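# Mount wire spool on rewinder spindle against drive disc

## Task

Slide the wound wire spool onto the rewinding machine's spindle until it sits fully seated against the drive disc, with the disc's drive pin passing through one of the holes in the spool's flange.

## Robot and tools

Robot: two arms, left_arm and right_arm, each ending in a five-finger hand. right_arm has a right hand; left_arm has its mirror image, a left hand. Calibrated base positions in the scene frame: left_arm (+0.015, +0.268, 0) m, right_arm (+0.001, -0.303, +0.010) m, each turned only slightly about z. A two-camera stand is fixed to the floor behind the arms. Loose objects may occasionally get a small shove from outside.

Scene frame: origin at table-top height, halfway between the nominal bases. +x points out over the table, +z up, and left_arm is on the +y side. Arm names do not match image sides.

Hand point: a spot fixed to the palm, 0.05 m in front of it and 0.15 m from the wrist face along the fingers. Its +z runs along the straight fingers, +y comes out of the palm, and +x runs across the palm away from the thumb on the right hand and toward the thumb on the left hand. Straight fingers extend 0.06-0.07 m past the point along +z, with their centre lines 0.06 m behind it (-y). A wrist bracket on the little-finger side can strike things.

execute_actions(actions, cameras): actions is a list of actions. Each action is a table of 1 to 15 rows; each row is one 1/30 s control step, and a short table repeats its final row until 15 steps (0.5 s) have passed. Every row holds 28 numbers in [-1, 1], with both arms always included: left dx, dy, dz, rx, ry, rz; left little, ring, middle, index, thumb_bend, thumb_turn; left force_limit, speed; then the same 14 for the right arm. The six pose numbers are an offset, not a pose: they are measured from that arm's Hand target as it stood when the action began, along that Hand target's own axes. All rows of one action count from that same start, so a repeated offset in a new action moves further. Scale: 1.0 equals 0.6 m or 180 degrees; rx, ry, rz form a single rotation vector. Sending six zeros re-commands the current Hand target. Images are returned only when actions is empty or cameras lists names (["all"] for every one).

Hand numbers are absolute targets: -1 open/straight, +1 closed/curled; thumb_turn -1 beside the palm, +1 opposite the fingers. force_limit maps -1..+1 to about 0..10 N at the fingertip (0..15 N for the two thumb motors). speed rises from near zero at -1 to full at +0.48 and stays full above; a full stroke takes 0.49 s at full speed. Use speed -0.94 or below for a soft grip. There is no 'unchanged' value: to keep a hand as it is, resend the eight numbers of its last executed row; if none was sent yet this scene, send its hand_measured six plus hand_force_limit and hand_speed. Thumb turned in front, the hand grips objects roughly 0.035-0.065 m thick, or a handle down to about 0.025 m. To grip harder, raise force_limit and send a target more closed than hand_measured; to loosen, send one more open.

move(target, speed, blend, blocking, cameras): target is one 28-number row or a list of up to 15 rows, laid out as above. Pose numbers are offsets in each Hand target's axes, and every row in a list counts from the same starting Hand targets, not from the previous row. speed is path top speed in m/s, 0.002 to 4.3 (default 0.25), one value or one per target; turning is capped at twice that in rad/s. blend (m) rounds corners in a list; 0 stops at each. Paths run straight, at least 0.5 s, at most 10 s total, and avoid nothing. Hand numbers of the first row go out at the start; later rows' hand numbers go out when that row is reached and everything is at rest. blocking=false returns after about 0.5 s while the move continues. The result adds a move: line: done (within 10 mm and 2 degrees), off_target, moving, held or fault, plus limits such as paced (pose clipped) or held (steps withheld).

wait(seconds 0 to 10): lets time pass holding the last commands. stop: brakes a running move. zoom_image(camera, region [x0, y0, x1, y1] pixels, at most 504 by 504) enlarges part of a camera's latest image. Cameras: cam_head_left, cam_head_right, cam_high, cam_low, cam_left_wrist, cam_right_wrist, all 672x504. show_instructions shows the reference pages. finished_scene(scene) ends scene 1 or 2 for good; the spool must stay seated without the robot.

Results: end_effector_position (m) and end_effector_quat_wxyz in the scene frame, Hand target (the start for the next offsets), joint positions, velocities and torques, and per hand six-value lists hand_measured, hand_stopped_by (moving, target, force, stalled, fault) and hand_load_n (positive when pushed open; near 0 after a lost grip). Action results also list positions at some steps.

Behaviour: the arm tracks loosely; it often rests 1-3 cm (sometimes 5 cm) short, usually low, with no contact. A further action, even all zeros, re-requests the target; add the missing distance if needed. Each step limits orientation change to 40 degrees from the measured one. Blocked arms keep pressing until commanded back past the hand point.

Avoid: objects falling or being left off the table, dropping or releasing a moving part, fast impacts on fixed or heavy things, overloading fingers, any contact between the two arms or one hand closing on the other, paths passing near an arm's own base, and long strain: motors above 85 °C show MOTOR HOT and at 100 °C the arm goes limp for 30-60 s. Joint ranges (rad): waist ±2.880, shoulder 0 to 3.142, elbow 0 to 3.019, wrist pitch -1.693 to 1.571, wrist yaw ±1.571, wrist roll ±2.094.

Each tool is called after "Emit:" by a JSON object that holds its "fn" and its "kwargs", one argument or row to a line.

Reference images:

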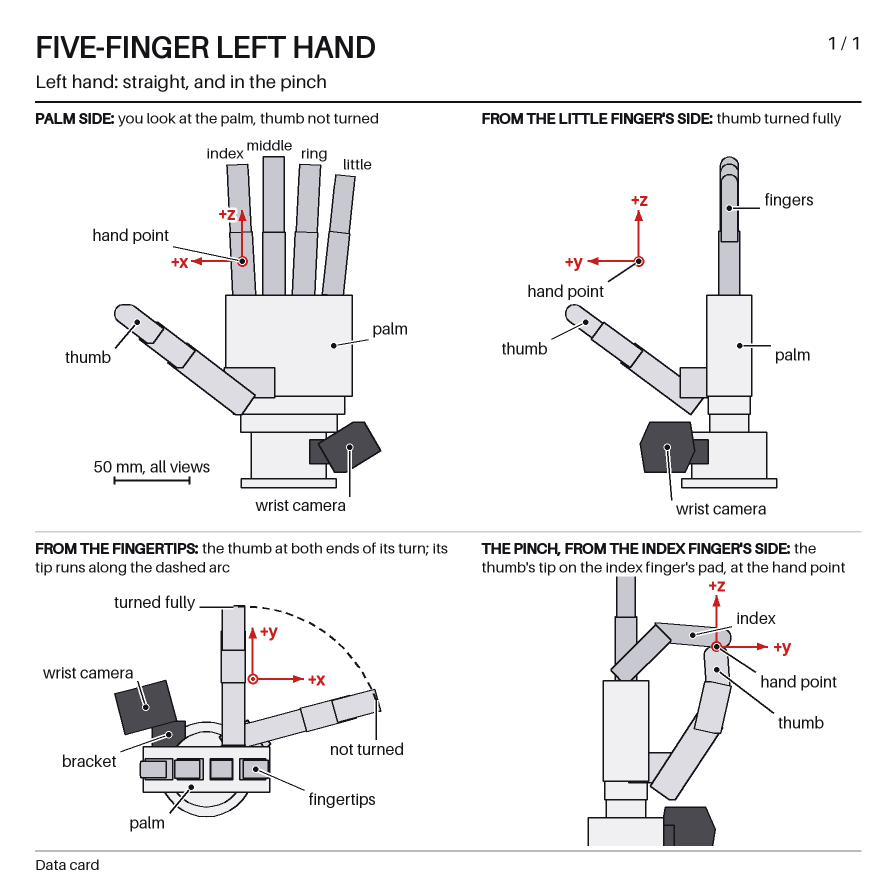

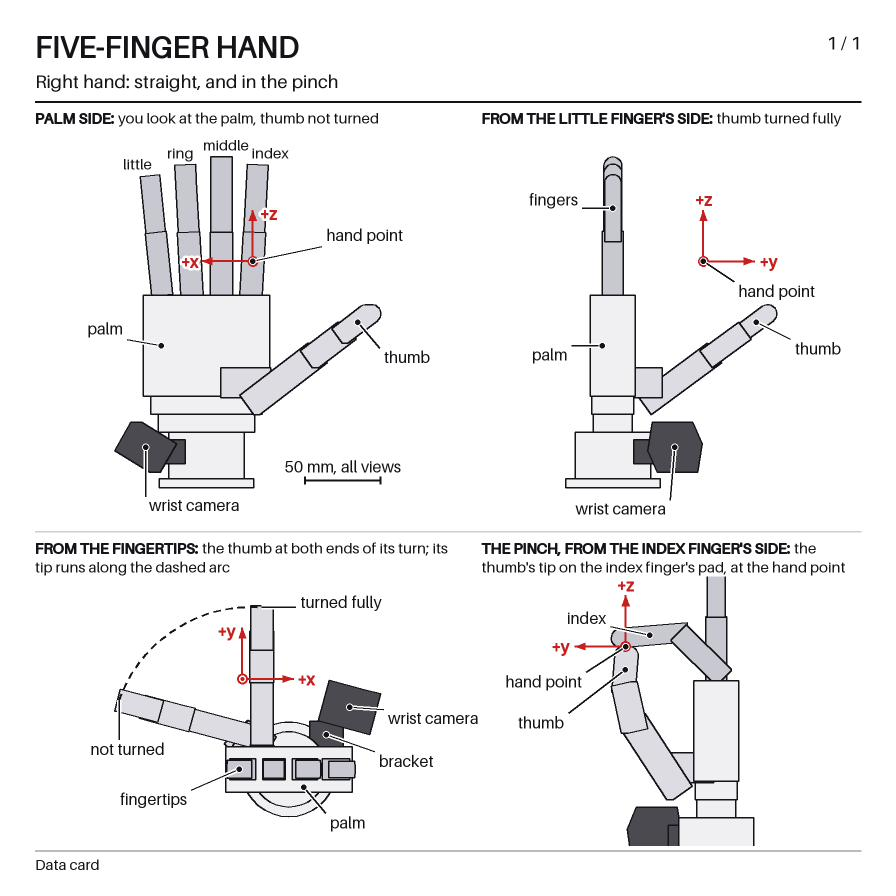

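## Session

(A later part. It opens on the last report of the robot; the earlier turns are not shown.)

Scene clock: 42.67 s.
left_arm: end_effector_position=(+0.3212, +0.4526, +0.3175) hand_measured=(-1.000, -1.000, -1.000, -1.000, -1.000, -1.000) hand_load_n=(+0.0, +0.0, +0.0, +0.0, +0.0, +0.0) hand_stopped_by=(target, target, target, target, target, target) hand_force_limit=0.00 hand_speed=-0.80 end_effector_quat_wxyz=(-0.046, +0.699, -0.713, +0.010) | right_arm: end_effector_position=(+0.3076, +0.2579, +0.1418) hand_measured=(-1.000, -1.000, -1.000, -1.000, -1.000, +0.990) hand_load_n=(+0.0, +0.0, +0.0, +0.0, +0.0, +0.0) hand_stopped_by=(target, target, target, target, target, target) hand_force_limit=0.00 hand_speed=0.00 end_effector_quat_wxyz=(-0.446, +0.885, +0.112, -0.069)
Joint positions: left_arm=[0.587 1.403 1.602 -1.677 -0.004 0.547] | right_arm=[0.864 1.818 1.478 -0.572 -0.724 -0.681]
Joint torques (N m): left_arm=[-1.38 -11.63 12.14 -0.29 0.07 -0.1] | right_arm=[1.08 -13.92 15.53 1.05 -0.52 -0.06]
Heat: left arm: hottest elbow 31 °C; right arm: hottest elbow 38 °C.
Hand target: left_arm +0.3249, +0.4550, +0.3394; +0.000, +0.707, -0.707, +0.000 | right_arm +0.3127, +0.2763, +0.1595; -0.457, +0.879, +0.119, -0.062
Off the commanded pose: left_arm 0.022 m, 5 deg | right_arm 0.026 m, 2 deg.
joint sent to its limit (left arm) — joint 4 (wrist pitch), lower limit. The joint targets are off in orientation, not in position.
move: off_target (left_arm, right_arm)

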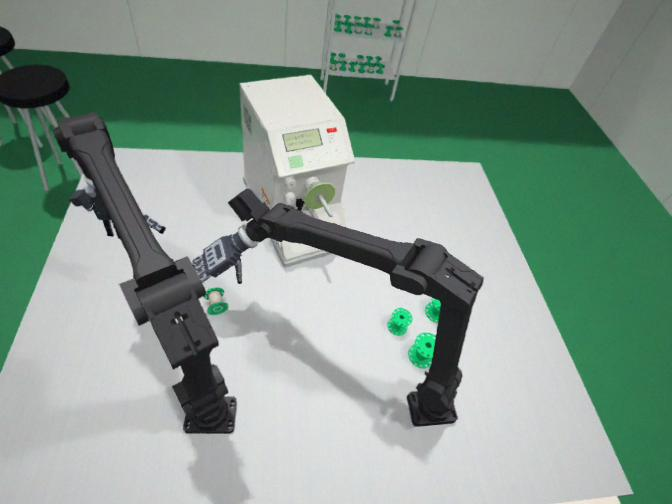

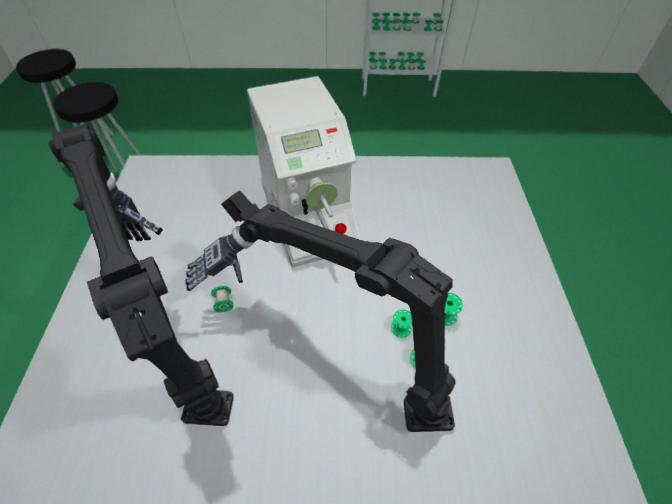

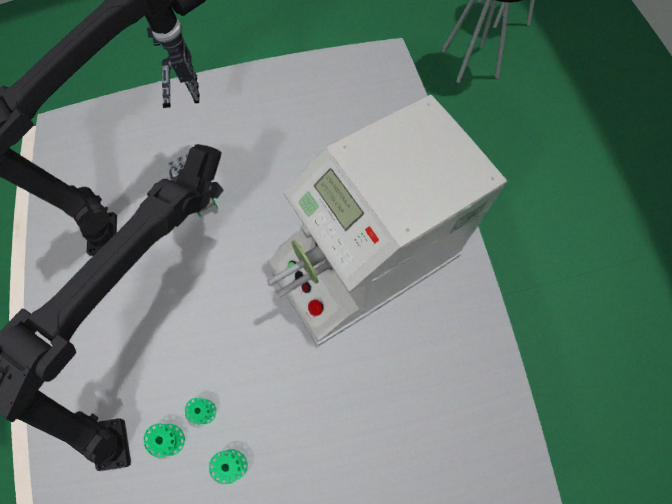

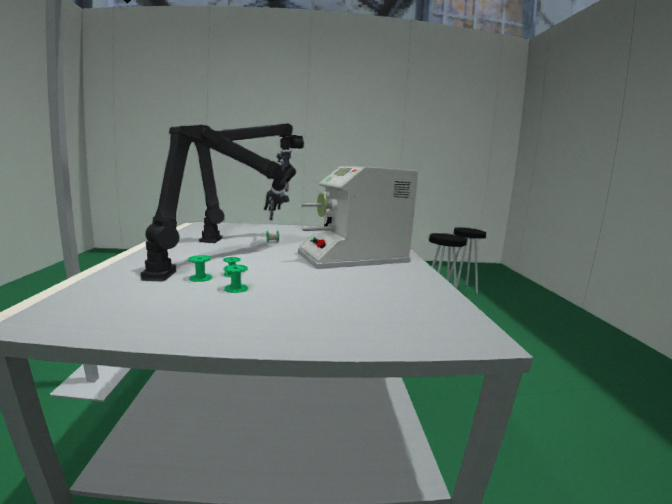

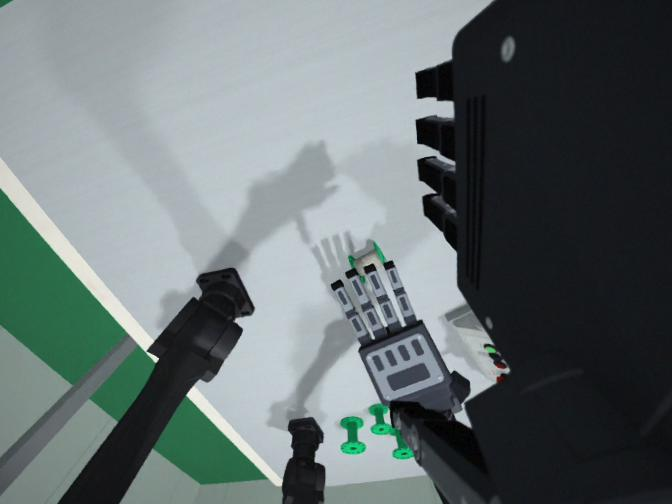

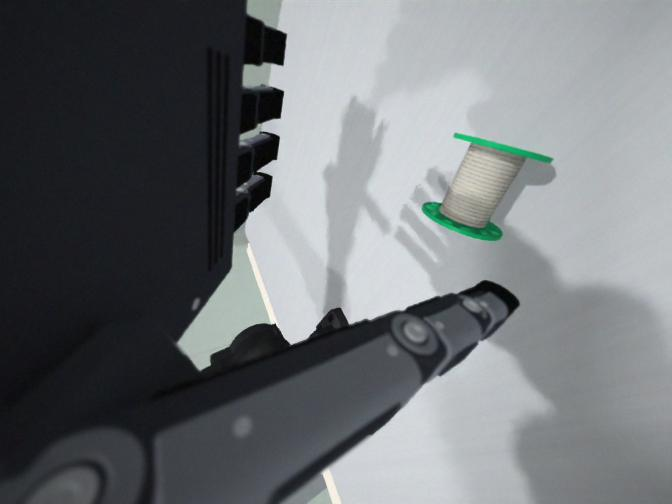

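Emit:
{"fn": "move", "kwargs": {
  "target": [0,0,0,0,0,0,-1,-1,-1,-1,-1,-1,0,-0.8,0.0297,0.0563,0.0837,0,0,0,-1,-1,-1,-1,-1,0.99,0,0],
  "speed": 0.15,
  "cameras": ["cam_left_wrist","cam_right_wrist","cam_low","cam_head_right"]
}}

Scene clock: 46.83 s.
left_arm: end_effector_position=(+0.3212, +0.4526, +0.3175) hand_measured=(-1.000, -1.000, -1.000, -1.000, -1.000, -1.000) hand_load_n=(+0.0, +0.0, +0.0, +0.0, +0.0, +0.0) hand_stopped_by=(target, target, target, target, target, target) hand_force_limit=0.00 hand_speed=-0.80 end_effector_quat_wxyz=(-0.046, +0.699, -0.713, +0.010) | right_arm: end_effector_position=(+0.3153, +0.2785, +0.0810) hand_measured=(-1.000, -1.000, -1.000, -1.000, -1.000, +0.990) hand_load_n=(+0.0, +0.0, +0.0, +0.0, +0.0, +0.0) hand_stopped_by=(target, target, target, target, target, target) hand_force_limit=0.00 hand_speed=0.00 end_effector_quat_wxyz=(-0.438, +0.889, +0.108, -0.079)
Joint positions: left_arm=[0.587 1.403 1.602 -1.677 -0.004 0.547] | right_arm=[0.875 1.942 1.498 -0.488 -0.72 -0.67]
Joint torques (N m): left_arm=[-1.32 -11.87 12.14 -0.32 0.08 -0.1] | right_arm=[1.08 -15.62 14.94 1.84 -0.38 -0.04]
Heat: left arm: hottest elbow 32 °C; right arm: hottest elbow 38 °C.
Hand target: left_arm +0.3249, +0.4550, +0.3394; +0.000, +0.707, -0.707, +0.000 | right_arm +0.3241, +0.3019, +0.1030; -0.457, +0.879, +0.119, -0.062
Off the commanded pose: left_arm 0.022 m, 5 deg | right_arm 0.033 m, 3 deg.
joint sent to its limit (left arm) — joint 4 (wrist pitch), lower limit. The joint targets are off in orientation, not in position.
move: off_target (left_arm, right_arm)
Images, in order (width x height): cam_head_right 672x504, cam_low 672x504, cam_left_wrist 672x504, cam_right_wrist 672x504.

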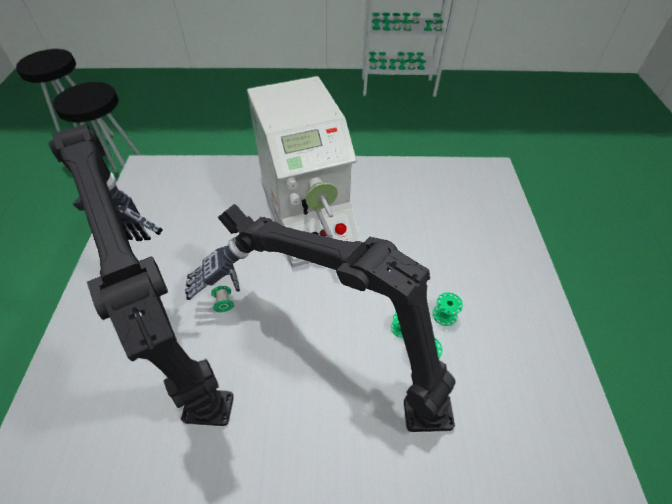

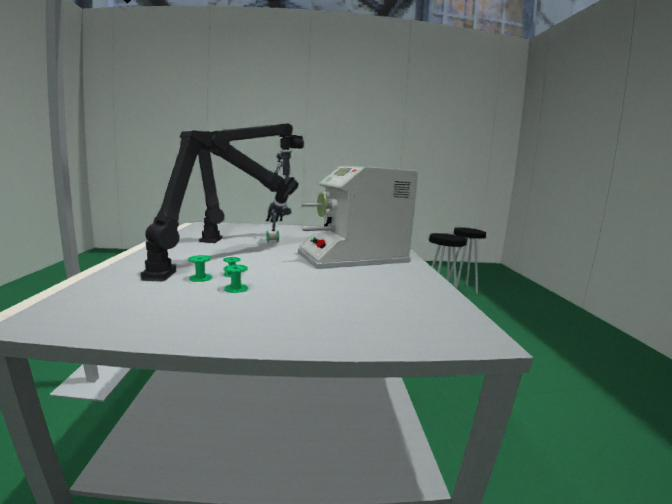

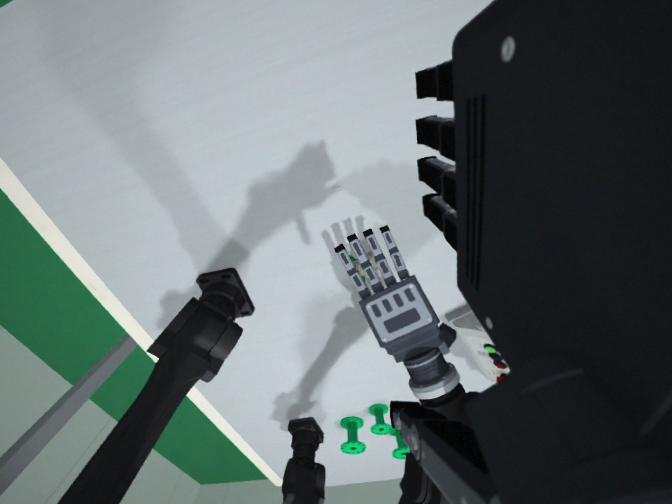

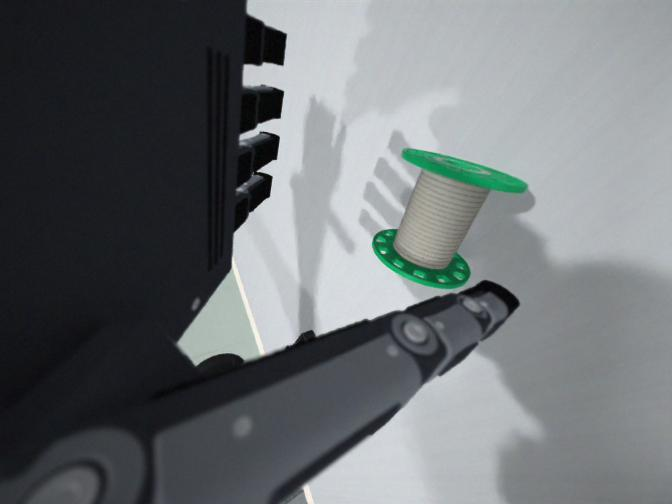

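Emit:
{"fn": "zoom_image", "kwargs": {
  "camera": "cam_left_wrist",
  "region": [310, 200, 450, 320]
}}

Emit:
{"fn": "zoom_image", "kwargs": {
  "camera": "cam_low",
  "region": [230, 160, 330, 260]
}}

Emit:
{"fn": "zoom_image", "kwargs": {
  "camera": "cam_head_right",
  "region": [170, 220, 270, 330]
}}

Emit:
{"fn": "zoom_image", "kwargs": {
  "camera": "cam_right_wrist",
  "region": [220, 80, 560, 340]
}}

Scaled by 3.600 from the camera's 672x504 image, which has a finer 960x720 frame.

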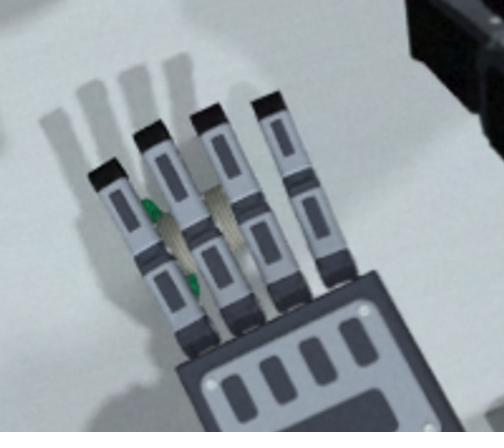

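Scaled by 5.040 from the camera's 672x504 image, which has a finer 960x720 frame.

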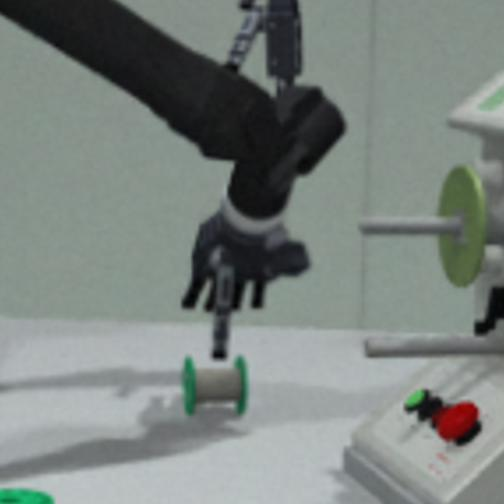

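Scaled by 4.582 from the camera's 672x504 image, which has a finer 960x720 frame.

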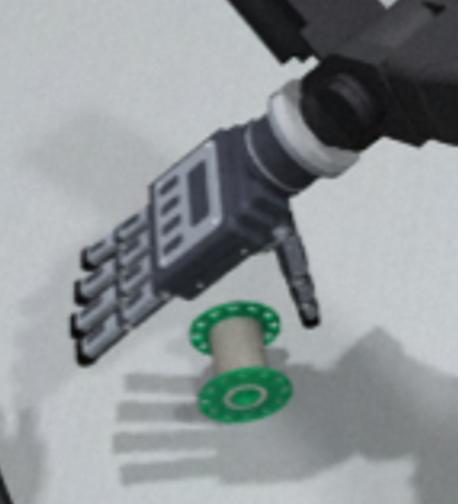

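Scaled by 1.482 from the camera's 672x504 image, which has a finer 960x720 frame.

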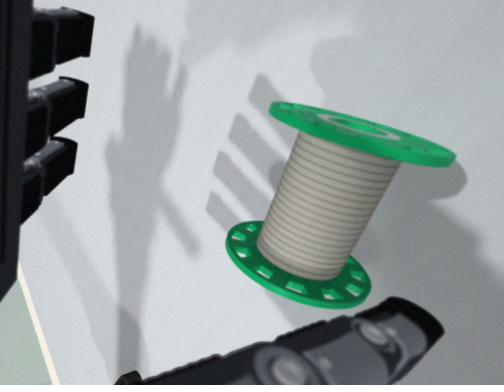

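Emit:
{"fn": "move", "kwargs": {
  "target": [0,0,0,0,0,0,-1,-1,-1,-1,-1,-1,0,-0.8,0.0088,0.056,0.048,0,0,0,-1,-1,-1,-1,-1,0.99,0,0],
  "speed": 0.08,
  "cameras": ["cam_left_wrist","cam_right_wrist","cam_low","cam_head_right"]
}}

Emit:
{"fn": "zoom_image", "kwargs": {
  "camera": "cam_left_wrist",
  "region": [310, 200, 450, 320]
}}

Emit:
{"fn": "zoom_image", "kwargs": {
  "camera": "cam_low",
  "region": [230, 160, 330, 260]
}}

Emit:
{"fn": "zoom_image", "kwargs": {
  "camera": "cam_head_right",
  "region": [170, 220, 270, 330]
}}

Emit:
{"fn": "zoom_image", "kwargs": {
  "camera": "cam_right_wrist",
  "region": [220, 80, 560, 340]
}}

Scene clock: 50.97 s.
left_arm: end_effector_position=(+0.3212, +0.4526, +0.3175) hand_measured=(-1.000, -1.000, -1.000, -1.000, -1.000, -1.000) hand_load_n=(+0.0, +0.0, +0.0, +0.5, +0.0, +0.0) hand_stopped_by=(target, target, target, target, target, target) hand_force_limit=0.00 hand_speed=-0.80 end_effector_quat_wxyz=(-0.046, +0.699, -0.713, +0.010) | right_arm: end_effector_position=(+0.3243, +0.2897, +0.0487) hand_measured=(-1.000, -1.000, -1.000, -1.000, -1.000, +0.990) hand_load_n=(+0.0, +0.0, +0.0, +0.0, +0.0, +0.0) hand_stopped_by=(target, target, target, target, target, target) hand_force_limit=0.00 hand_speed=0.00 end_effector_quat_wxyz=(-0.445, +0.886, +0.112, -0.071)
Joint positions: left_arm=[0.587 1.403 1.602 -1.677 -0.004 0.547] | right_arm=[0.875 2.004 1.498 -0.403 -0.72 -0.67]
Joint torques (N m): left_arm=[-1.32 -11.69 12.15 -0.31 0.07 -0.1] | right_arm=[1.14 -15.62 13.05 1.89 -0.36 -0.04]
Heat: left arm: hottest elbow 32 °C; right arm: hottest elbow 39 °C.
Hand target: left_arm +0.3249, +0.4550, +0.3394; +0.000, +0.707, -0.707, +0.000 | right_arm +0.3281, +0.3074, +0.0590; -0.457, +0.879, +0.119, -0.062
Off the commanded pose: left_arm 0.022 m, 5 deg | right_arm 0.021 m, 2 deg.
joint sent to its limit (left arm) — joint 4 (wrist pitch), lower limit. The joint targets are off in orientation, not in position.
move: off_target (left_arm, right_arm)
Images, in order (width x height): cam_head_right 672x504, cam_low 672x504, cam_left_wrist 672x504, cam_right_wrist 672x504.

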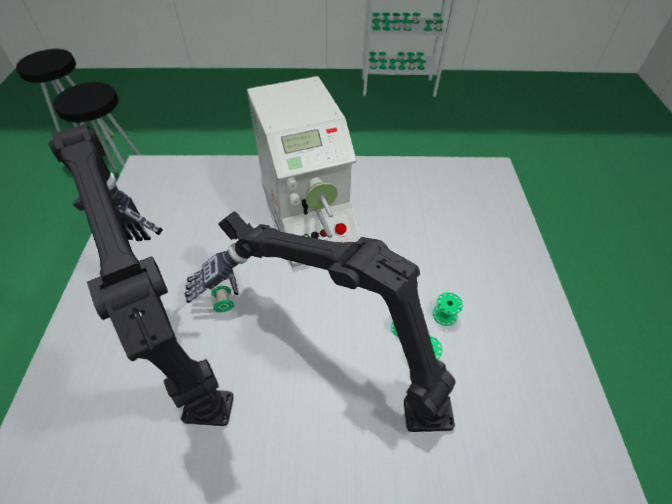

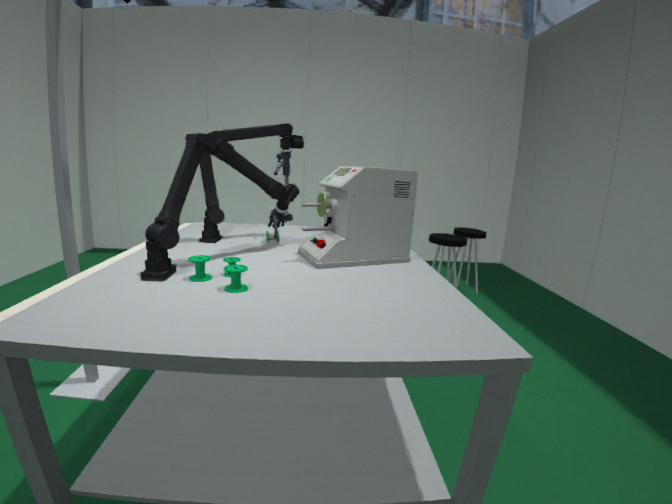

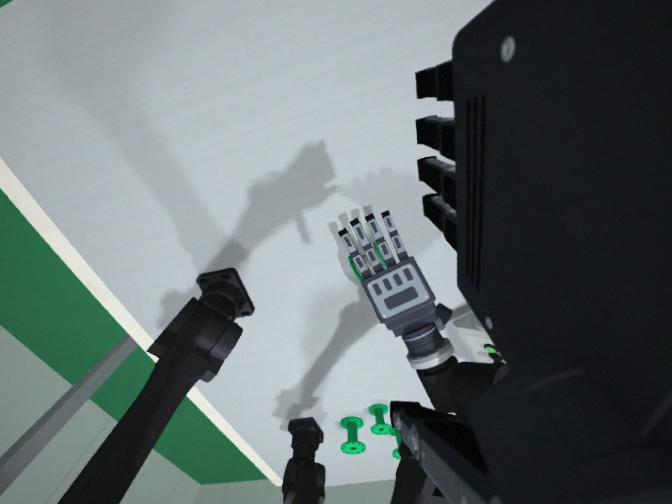

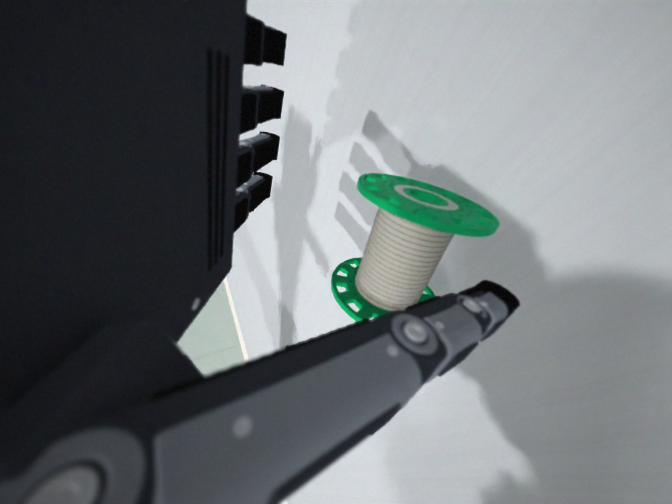

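Scaled by 3.600 from the camera's 672x504 image, which has a finer 960x720 frame.

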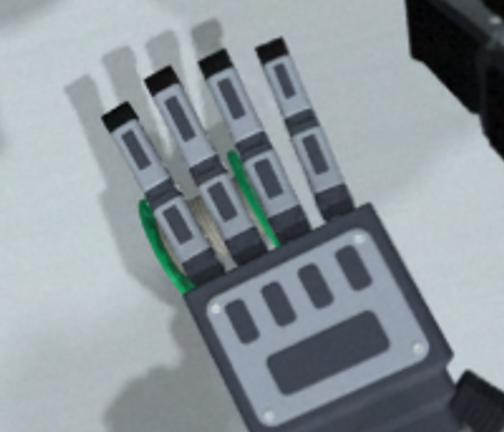

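Scaled by 5.040 from the camera's 672x504 image, which has a finer 960x720 frame.

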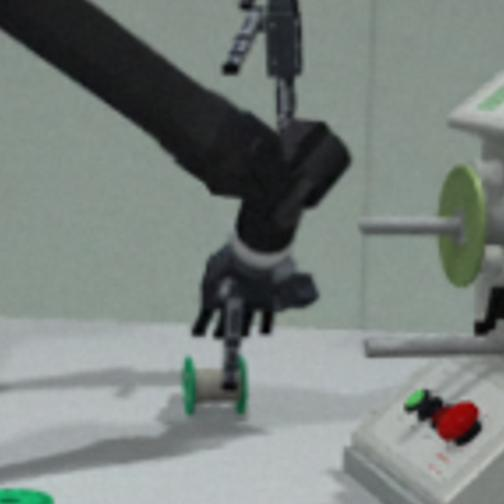

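Scaled by 4.582 from the camera's 672x504 image, which has a finer 960x720 frame.

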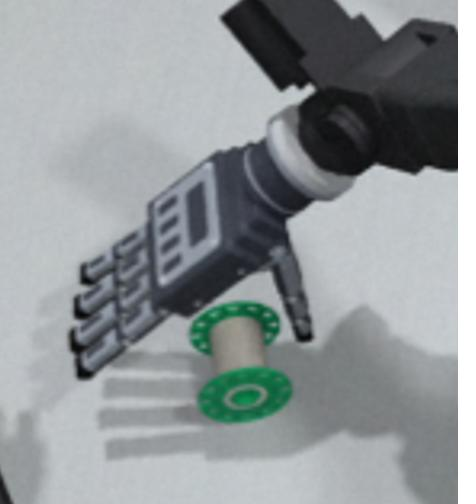

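Scaled by 1.482 from the camera's 672x504 image, which has a finer 960x720 frame.

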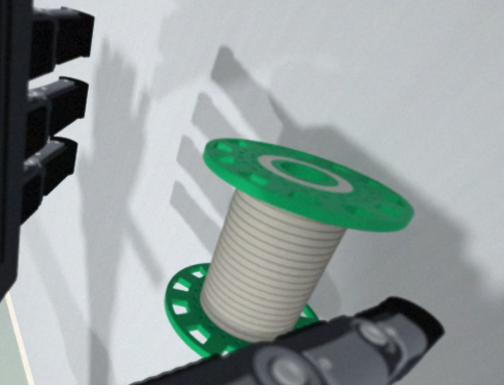

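Emit:
{"fn": "move", "kwargs": {
  "target": [0,0,0,0,0,0,-1,-1,-1,-1,-1,-1,0,-0.8,0,0.0195,0.0075,0,0,0,-1,-1,-1,-1,-1,0.99,0,0],
  "speed": 0.08,
  "cameras": ["cam_left_wrist","cam_right_wrist","cam_low"]
}}

Scene clock: 52.60 s.
left_arm: end_effector_position=(+0.3212, +0.4526, +0.3175) hand_measured=(-1.000, -1.000, -1.000, -1.000, -1.000, -1.000) hand_load_n=(+0.0, +0.0, +0.0, +0.0, +0.0, +0.0) hand_stopped_by=(target, target, target, target, target, target) hand_force_limit=0.00 hand_speed=-0.80 end_effector_quat_wxyz=(-0.046, +0.699, -0.713, +0.010) | right_arm: end_effector_position=(+0.3273, +0.2934, +0.0463) hand_measured=(-1.000, -1.000, -1.000, -1.000, -1.000, +0.990) hand_load_n=(+0.0, +0.0, +0.0, +0.0, +0.0, +0.0) hand_stopped_by=(target, target, target, target, target, target) hand_force_limit=0.00 hand_speed=0.00 end_effector_quat_wxyz=(-0.451, +0.883, +0.115, -0.066)
Joint positions: left_arm=[0.587 1.403 1.602 -1.677 -0.004 0.547] | right_arm=[0.875 2.011 1.498 -0.378 -0.72 -0.67]
Joint torques (N m): left_arm=[-1.38 -11.81 12.15 -0.28 0.08 -0.11] | right_arm=[0.91 -15.33 11.63 1.8 -0.45 -0.09]
Heat: left arm: hottest elbow 32 °C; right arm: hottest elbow 39 °C.
Hand target: left_arm +0.3249, +0.4550, +0.3394; +0.000, +0.707, -0.707, +0.000 | right_arm +0.3289, +0.3045, +0.0468; -0.457, +0.879, +0.119, -0.062
Off the commanded pose: left_arm 0.022 m, 5 deg | right_arm 0.011 m, 1 deg.
joint sent to its limit (left arm) — joint 4 (wrist pitch), lower limit. The joint targets are off in orientation, not in position.
move: off_target (left_arm, right_arm)
Images, in order (width x height): cam_low 672x504, cam_left_wrist 672x504, cam_right_wrist 672x504.

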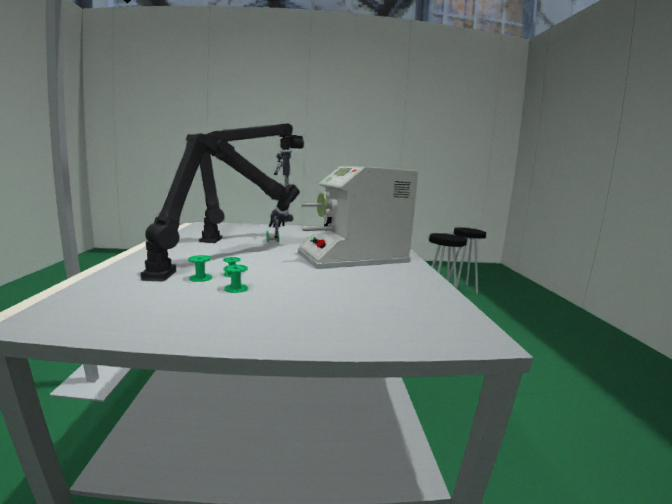

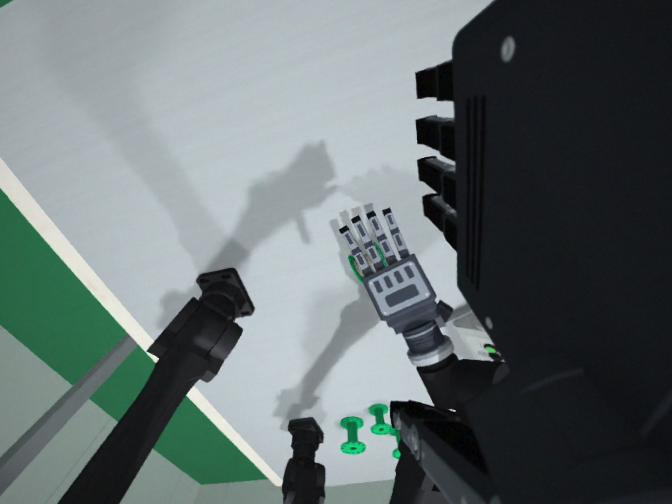

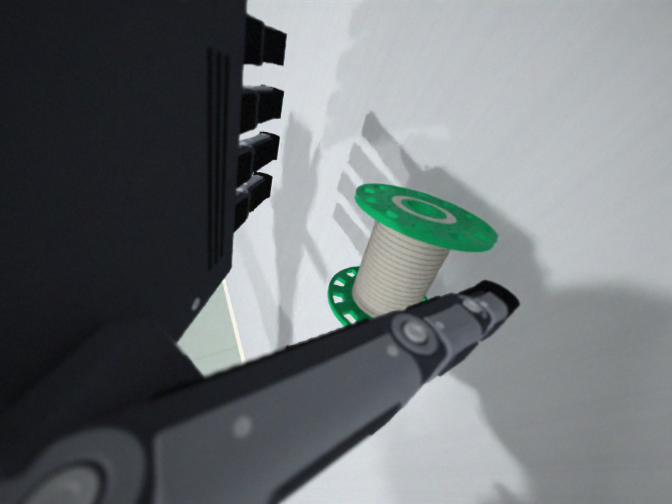

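Emit:
{"fn": "move", "kwargs": {
  "target": [0,0,0,0,0,0,-1,-1,-1,-1,-1,-1,0,-0.8,-0.0158,0.0332,-0.001,0,0,0,-1,-1,-1,-1,-1,0.99,0,0],
  "speed": 0.08,
  "cameras": ["cam_left_wrist","cam_right_wrist","cam_low"]
}}

Scene clock: 53.80 s.
left_arm: end_effector_position=(+0.3212, +0.4526, +0.3175) hand_measured=(-1.000, -1.000, -1.000, -1.000, -1.000, -1.000) hand_load_n=(+0.0, +0.0, +0.0, +0.0, +0.0, +0.0) hand_stopped_by=(target, target, target, target, target, target) hand_force_limit=0.00 hand_speed=-0.80 end_effector_quat_wxyz=(-0.046, +0.699, -0.713, +0.010) | right_arm: end_effector_position=(+0.3217, +0.2871, +0.0315) hand_measured=(-1.000, -1.000, -1.000, -1.000, -1.000, +0.990) hand_load_n=(+0.0, +0.0, +0.0, +0.0, +0.0, +0.0) hand_stopped_by=(target, target, target, target, target, target) hand_force_limit=0.00 hand_speed=0.00 end_effector_quat_wxyz=(-0.453, +0.882, +0.116, -0.065)
Joint positions: left_arm=[0.587 1.403 1.602 -1.677 -0.004 0.547] | right_arm=[0.875 2.011 1.451 -0.327 -0.722 -0.67]
Joint torques (N m): left_arm=[-1.32 -11.75 12.15 -0.31 0.07 -0.11] | right_arm=[0.38 -15.91 9.72 1.98 -0.51 -0.15]
Heat: left arm: hottest elbow 32 °C; right arm: hottest elbow 39 °C.
Hand target: left_arm +0.3249, +0.4550, +0.3394; +0.000, +0.707, -0.707, +0.000 | right_arm +0.3229, +0.2905, +0.0308; -0.457, +0.879, +0.119, -0.062
Off the commanded pose: left_arm 0.022 m, 5 deg | right_arm 0.004 m, 1 deg.
joint sent to its limit (left arm) — joint 4 (wrist pitch), lower limit. The joint targets are off in orientation, not in position.
move: off_target (left_arm)
Images, in order (width x height): cam_low 672x504, cam_left_wrist 672x504, cam_right_wrist 672x504.

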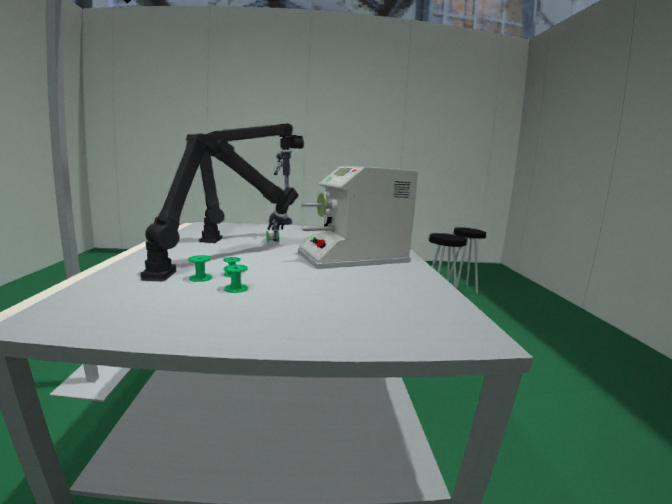

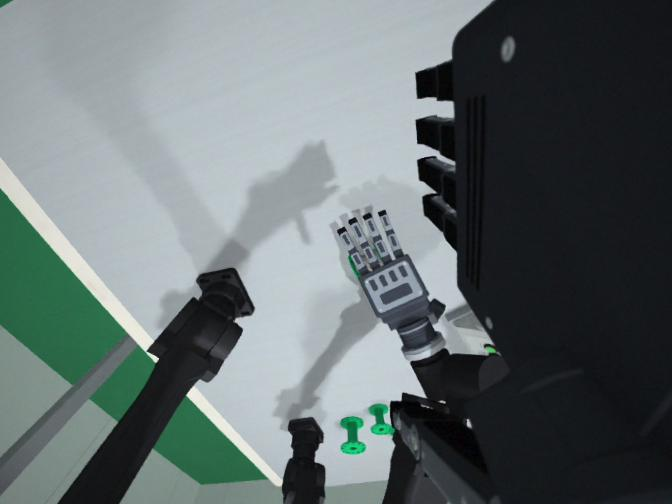

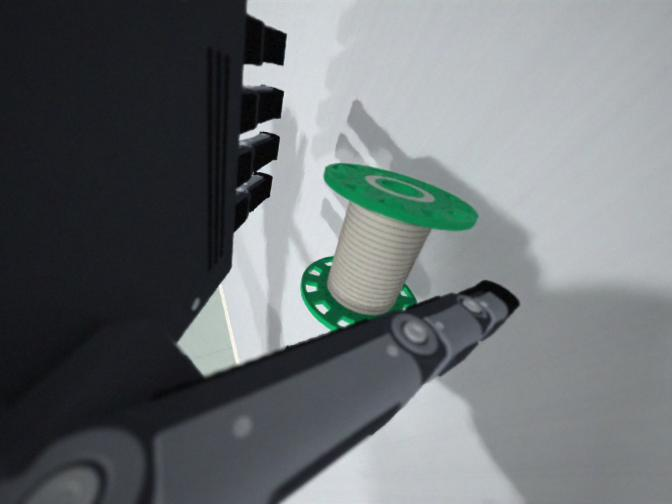

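Emit:
{"fn": "move", "kwargs": {
  "target": [0,0,0,0,0,0,-1,-1,-1,-1,-1,-1,0,-0.8,0,0,0,0,0,0,-1,-1,-0.5,-0.5,-0.7,0.99,-0.4,-0.6],
  "speed": 0.08,
  "cameras": ["cam_left_wrist","cam_right_wrist","cam_low"]
}}

Emit:
{"fn": "zoom_image", "kwargs": {
  "camera": "cam_left_wrist",
  "region": [310, 200, 450, 320]
}}

Emit:
{"fn": "zoom_image", "kwargs": {
  "camera": "cam_low",
  "region": [230, 160, 330, 260]
}}

Emit:
{"fn": "zoom_image", "kwargs": {
  "camera": "cam_right_wrist",
  "region": [220, 80, 560, 340]
}}

Scene clock: 55.07 s.
left_arm: end_effector_position=(+0.3212, +0.4526, +0.3175) hand_measured=(-1.000, -1.000, -1.000, -1.000, -1.000, -1.000) hand_load_n=(+0.0, +0.0, +0.0, +0.0, +0.0, +0.0) hand_stopped_by=(target, target, target, target, target, target) hand_force_limit=0.00 hand_speed=-0.80 end_effector_quat_wxyz=(-0.046, +0.699, -0.713, +0.010) | right_arm: end_effector_position=(+0.3216, +0.2872, +0.0316) hand_measured=(-1.000, -1.000, -0.500, -0.500, -0.700, +0.990) hand_load_n=(+0.0, +0.0, +0.0, +0.0, +0.0, +0.0) hand_stopped_by=(target, target, target, target, target, target) hand_force_limit=-0.40 hand_speed=-0.60 end_effector_quat_wxyz=(-0.453, +0.882, +0.116, -0.065)
Joint positions: left_arm=[0.587 1.403 1.602 -1.677 -0.004 0.547] | right_arm=[0.875 2.011 1.451 -0.327 -0.723 -0.67]
Joint torques (N m): left_arm=[-1.32 -11.69 12.14 -0.31 0.08 -0.1] | right_arm=[0.44 -15.91 9.7 1.91 -0.51 -0.15]
Heat: left arm: hottest elbow 32 °C; right arm: hottest elbow 39 °C.
Hand target: left_arm +0.3249, +0.4550, +0.3394; +0.000, +0.707, -0.707, +0.000 | right_arm +0.3228, +0.2904, +0.0309; -0.457, +0.879, +0.119, -0.062
Off the commanded pose: left_arm 0.022 m, 5 deg | right_arm 0.004 m, 1 deg.
joint sent to its limit (left arm) — joint 4 (wrist pitch), lower limit. The joint targets are off in orientation, not in position.
move: off_target (left_arm)
Images, in order (width x height): cam_low 672x504, cam_left_wrist 672x504, cam_right_wrist 672x504.

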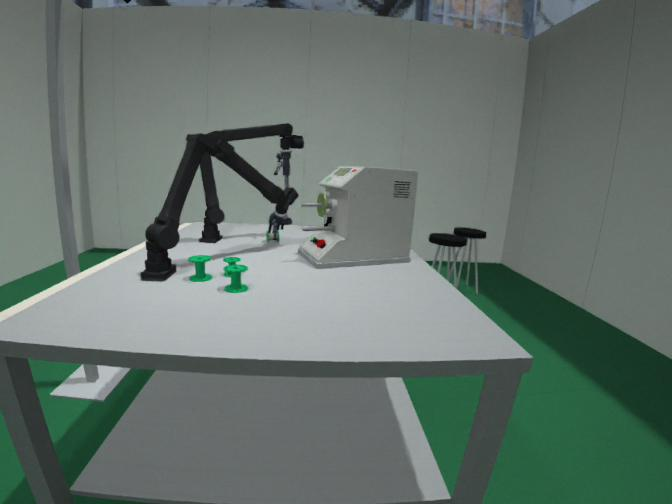

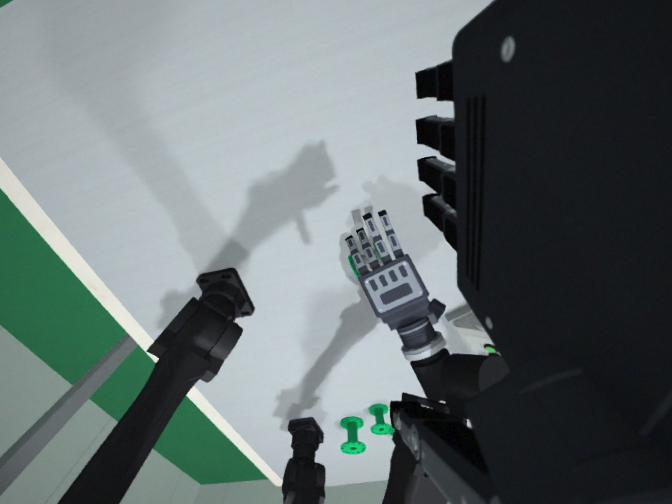

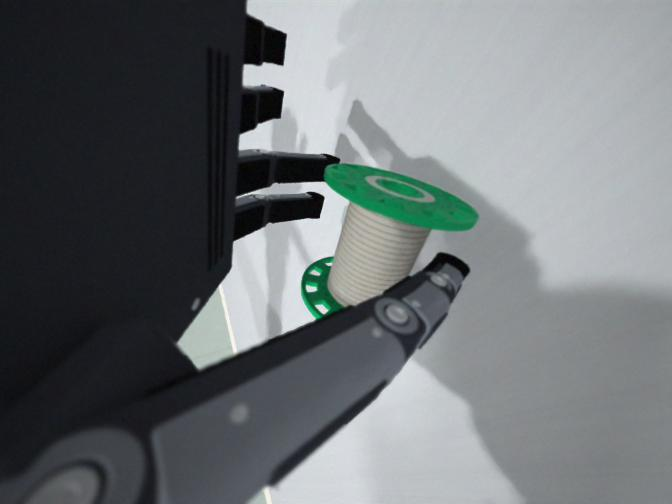

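Scaled by 3.600 from the camera's 672x504 image, which has a finer 960x720 frame.

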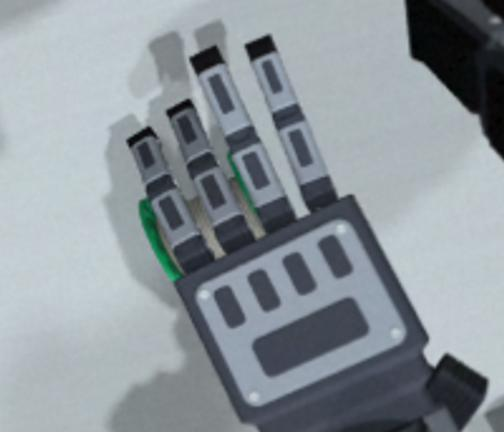

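Scaled by 5.040 from the camera's 672x504 image, which has a finer 960x720 frame.

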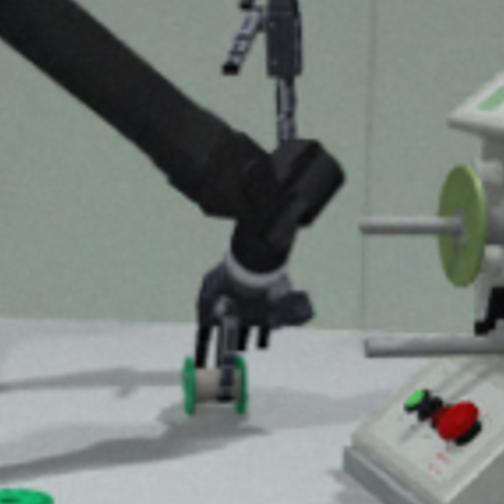

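Scaled by 1.482 from the camera's 672x504 image, which has a finer 960x720 frame.

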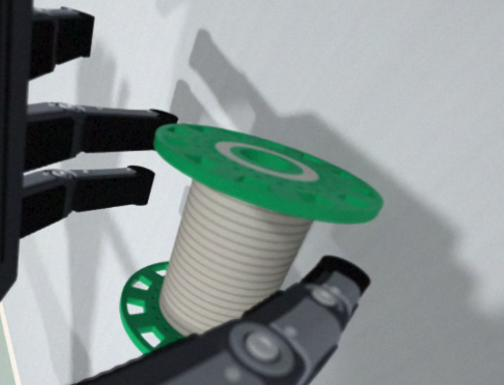

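Emit:
{"fn": "move", "kwargs": {
  "target": [0,0,0,0,0,0,-1,-1,-1,-1,-1,-1,0,-0.8,0,0,0,0,0,0,-1,-1,-0.25,-0.25,-0.45,0.99,-0.6,-0.8],
  "speed": 0.08,
  "cameras": ["cam_left_wrist","cam_right_wrist"]
}}

Emit:
{"fn": "zoom_image", "kwargs": {
  "camera": "cam_left_wrist",
  "region": [310, 200, 450, 320]
}}

Emit:
{"fn": "zoom_image", "kwargs": {
  "camera": "cam_right_wrist",
  "region": [220, 80, 560, 340]
}}

Scene clock: 57.00 s.
left_arm: end_effector_position=(+0.3212, +0.4526, +0.3175) hand_measured=(-1.000, -1.000, -1.000, -1.000, -1.000, -1.000) hand_load_n=(+0.0, +0.0, +0.0, +0.0, +0.0, +0.0) hand_stopped_by=(target, target, target, target, target, target) hand_force_limit=0.00 hand_speed=-0.80 end_effector_quat_wxyz=(-0.046, +0.699, -0.713, +0.010) | right_arm: end_effector_position=(+0.3216, +0.2872, +0.0316) hand_measured=(-1.000, -1.000, -0.250, -0.250, -0.450, +0.990) hand_load_n=(+0.0, +0.0, +0.0, +0.0, +0.0, +0.0) hand_stopped_by=(target, target, target, target, target, target) hand_force_limit=-0.60 hand_speed=-0.80 end_effector_quat_wxyz=(-0.453, +0.882, +0.116, -0.065)
Joint positions: left_arm=[0.587 1.403 1.602 -1.677 -0.004 0.547] | right_arm=[0.875 2.011 1.451 -0.327 -0.723 -0.67]
Joint torques (N m): left_arm=[-1.26 -11.81 12.15 -0.28 0.08 -0.11] | right_arm=[0.44 -15.91 9.72 1.91 -0.51 -0.15]
Heat: left arm: hottest elbow 32 °C; right arm: hottest elbow 39 °C.
Hand target: left_arm +0.3249, +0.4550, +0.3394; +0.000, +0.707, -0.707, +0.000 | right_arm +0.3228, +0.2904, +0.0309; -0.457, +0.879, +0.119, -0.062
Off the commanded pose: left_arm 0.022 m, 5 deg | right_arm 0.004 m, 1 deg.
joint sent to its limit (left arm) — joint 4 (wrist pitch), lower limit. The joint targets are off in orientation, not in position.
move: off_target (left_arm)
Images, in order (width x height): cam_left_wrist 672x504, cam_right_wrist 672x504.

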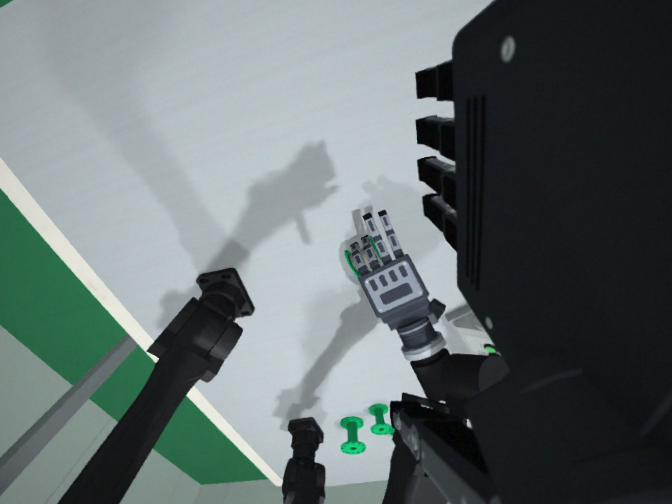

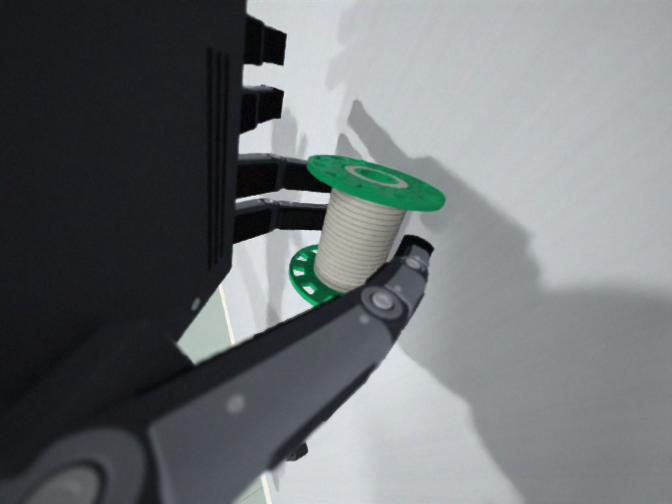

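Scaled by 3.600 from the camera's 672x504 image, which has a finer 960x720 frame.

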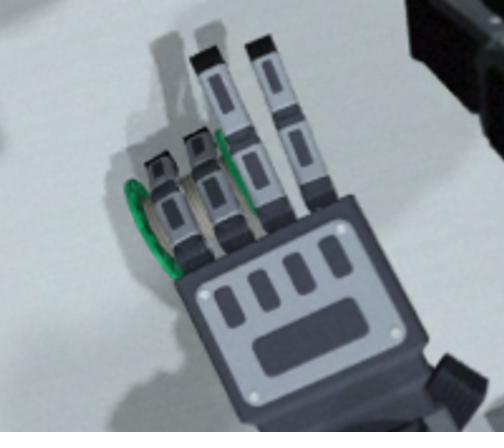

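Scaled by 1.482 from the camera's 672x504 image, which has a finer 960x720 frame.

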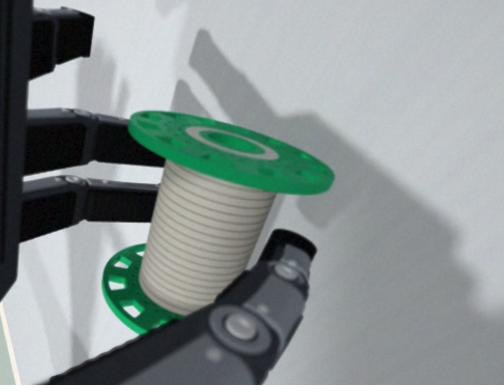

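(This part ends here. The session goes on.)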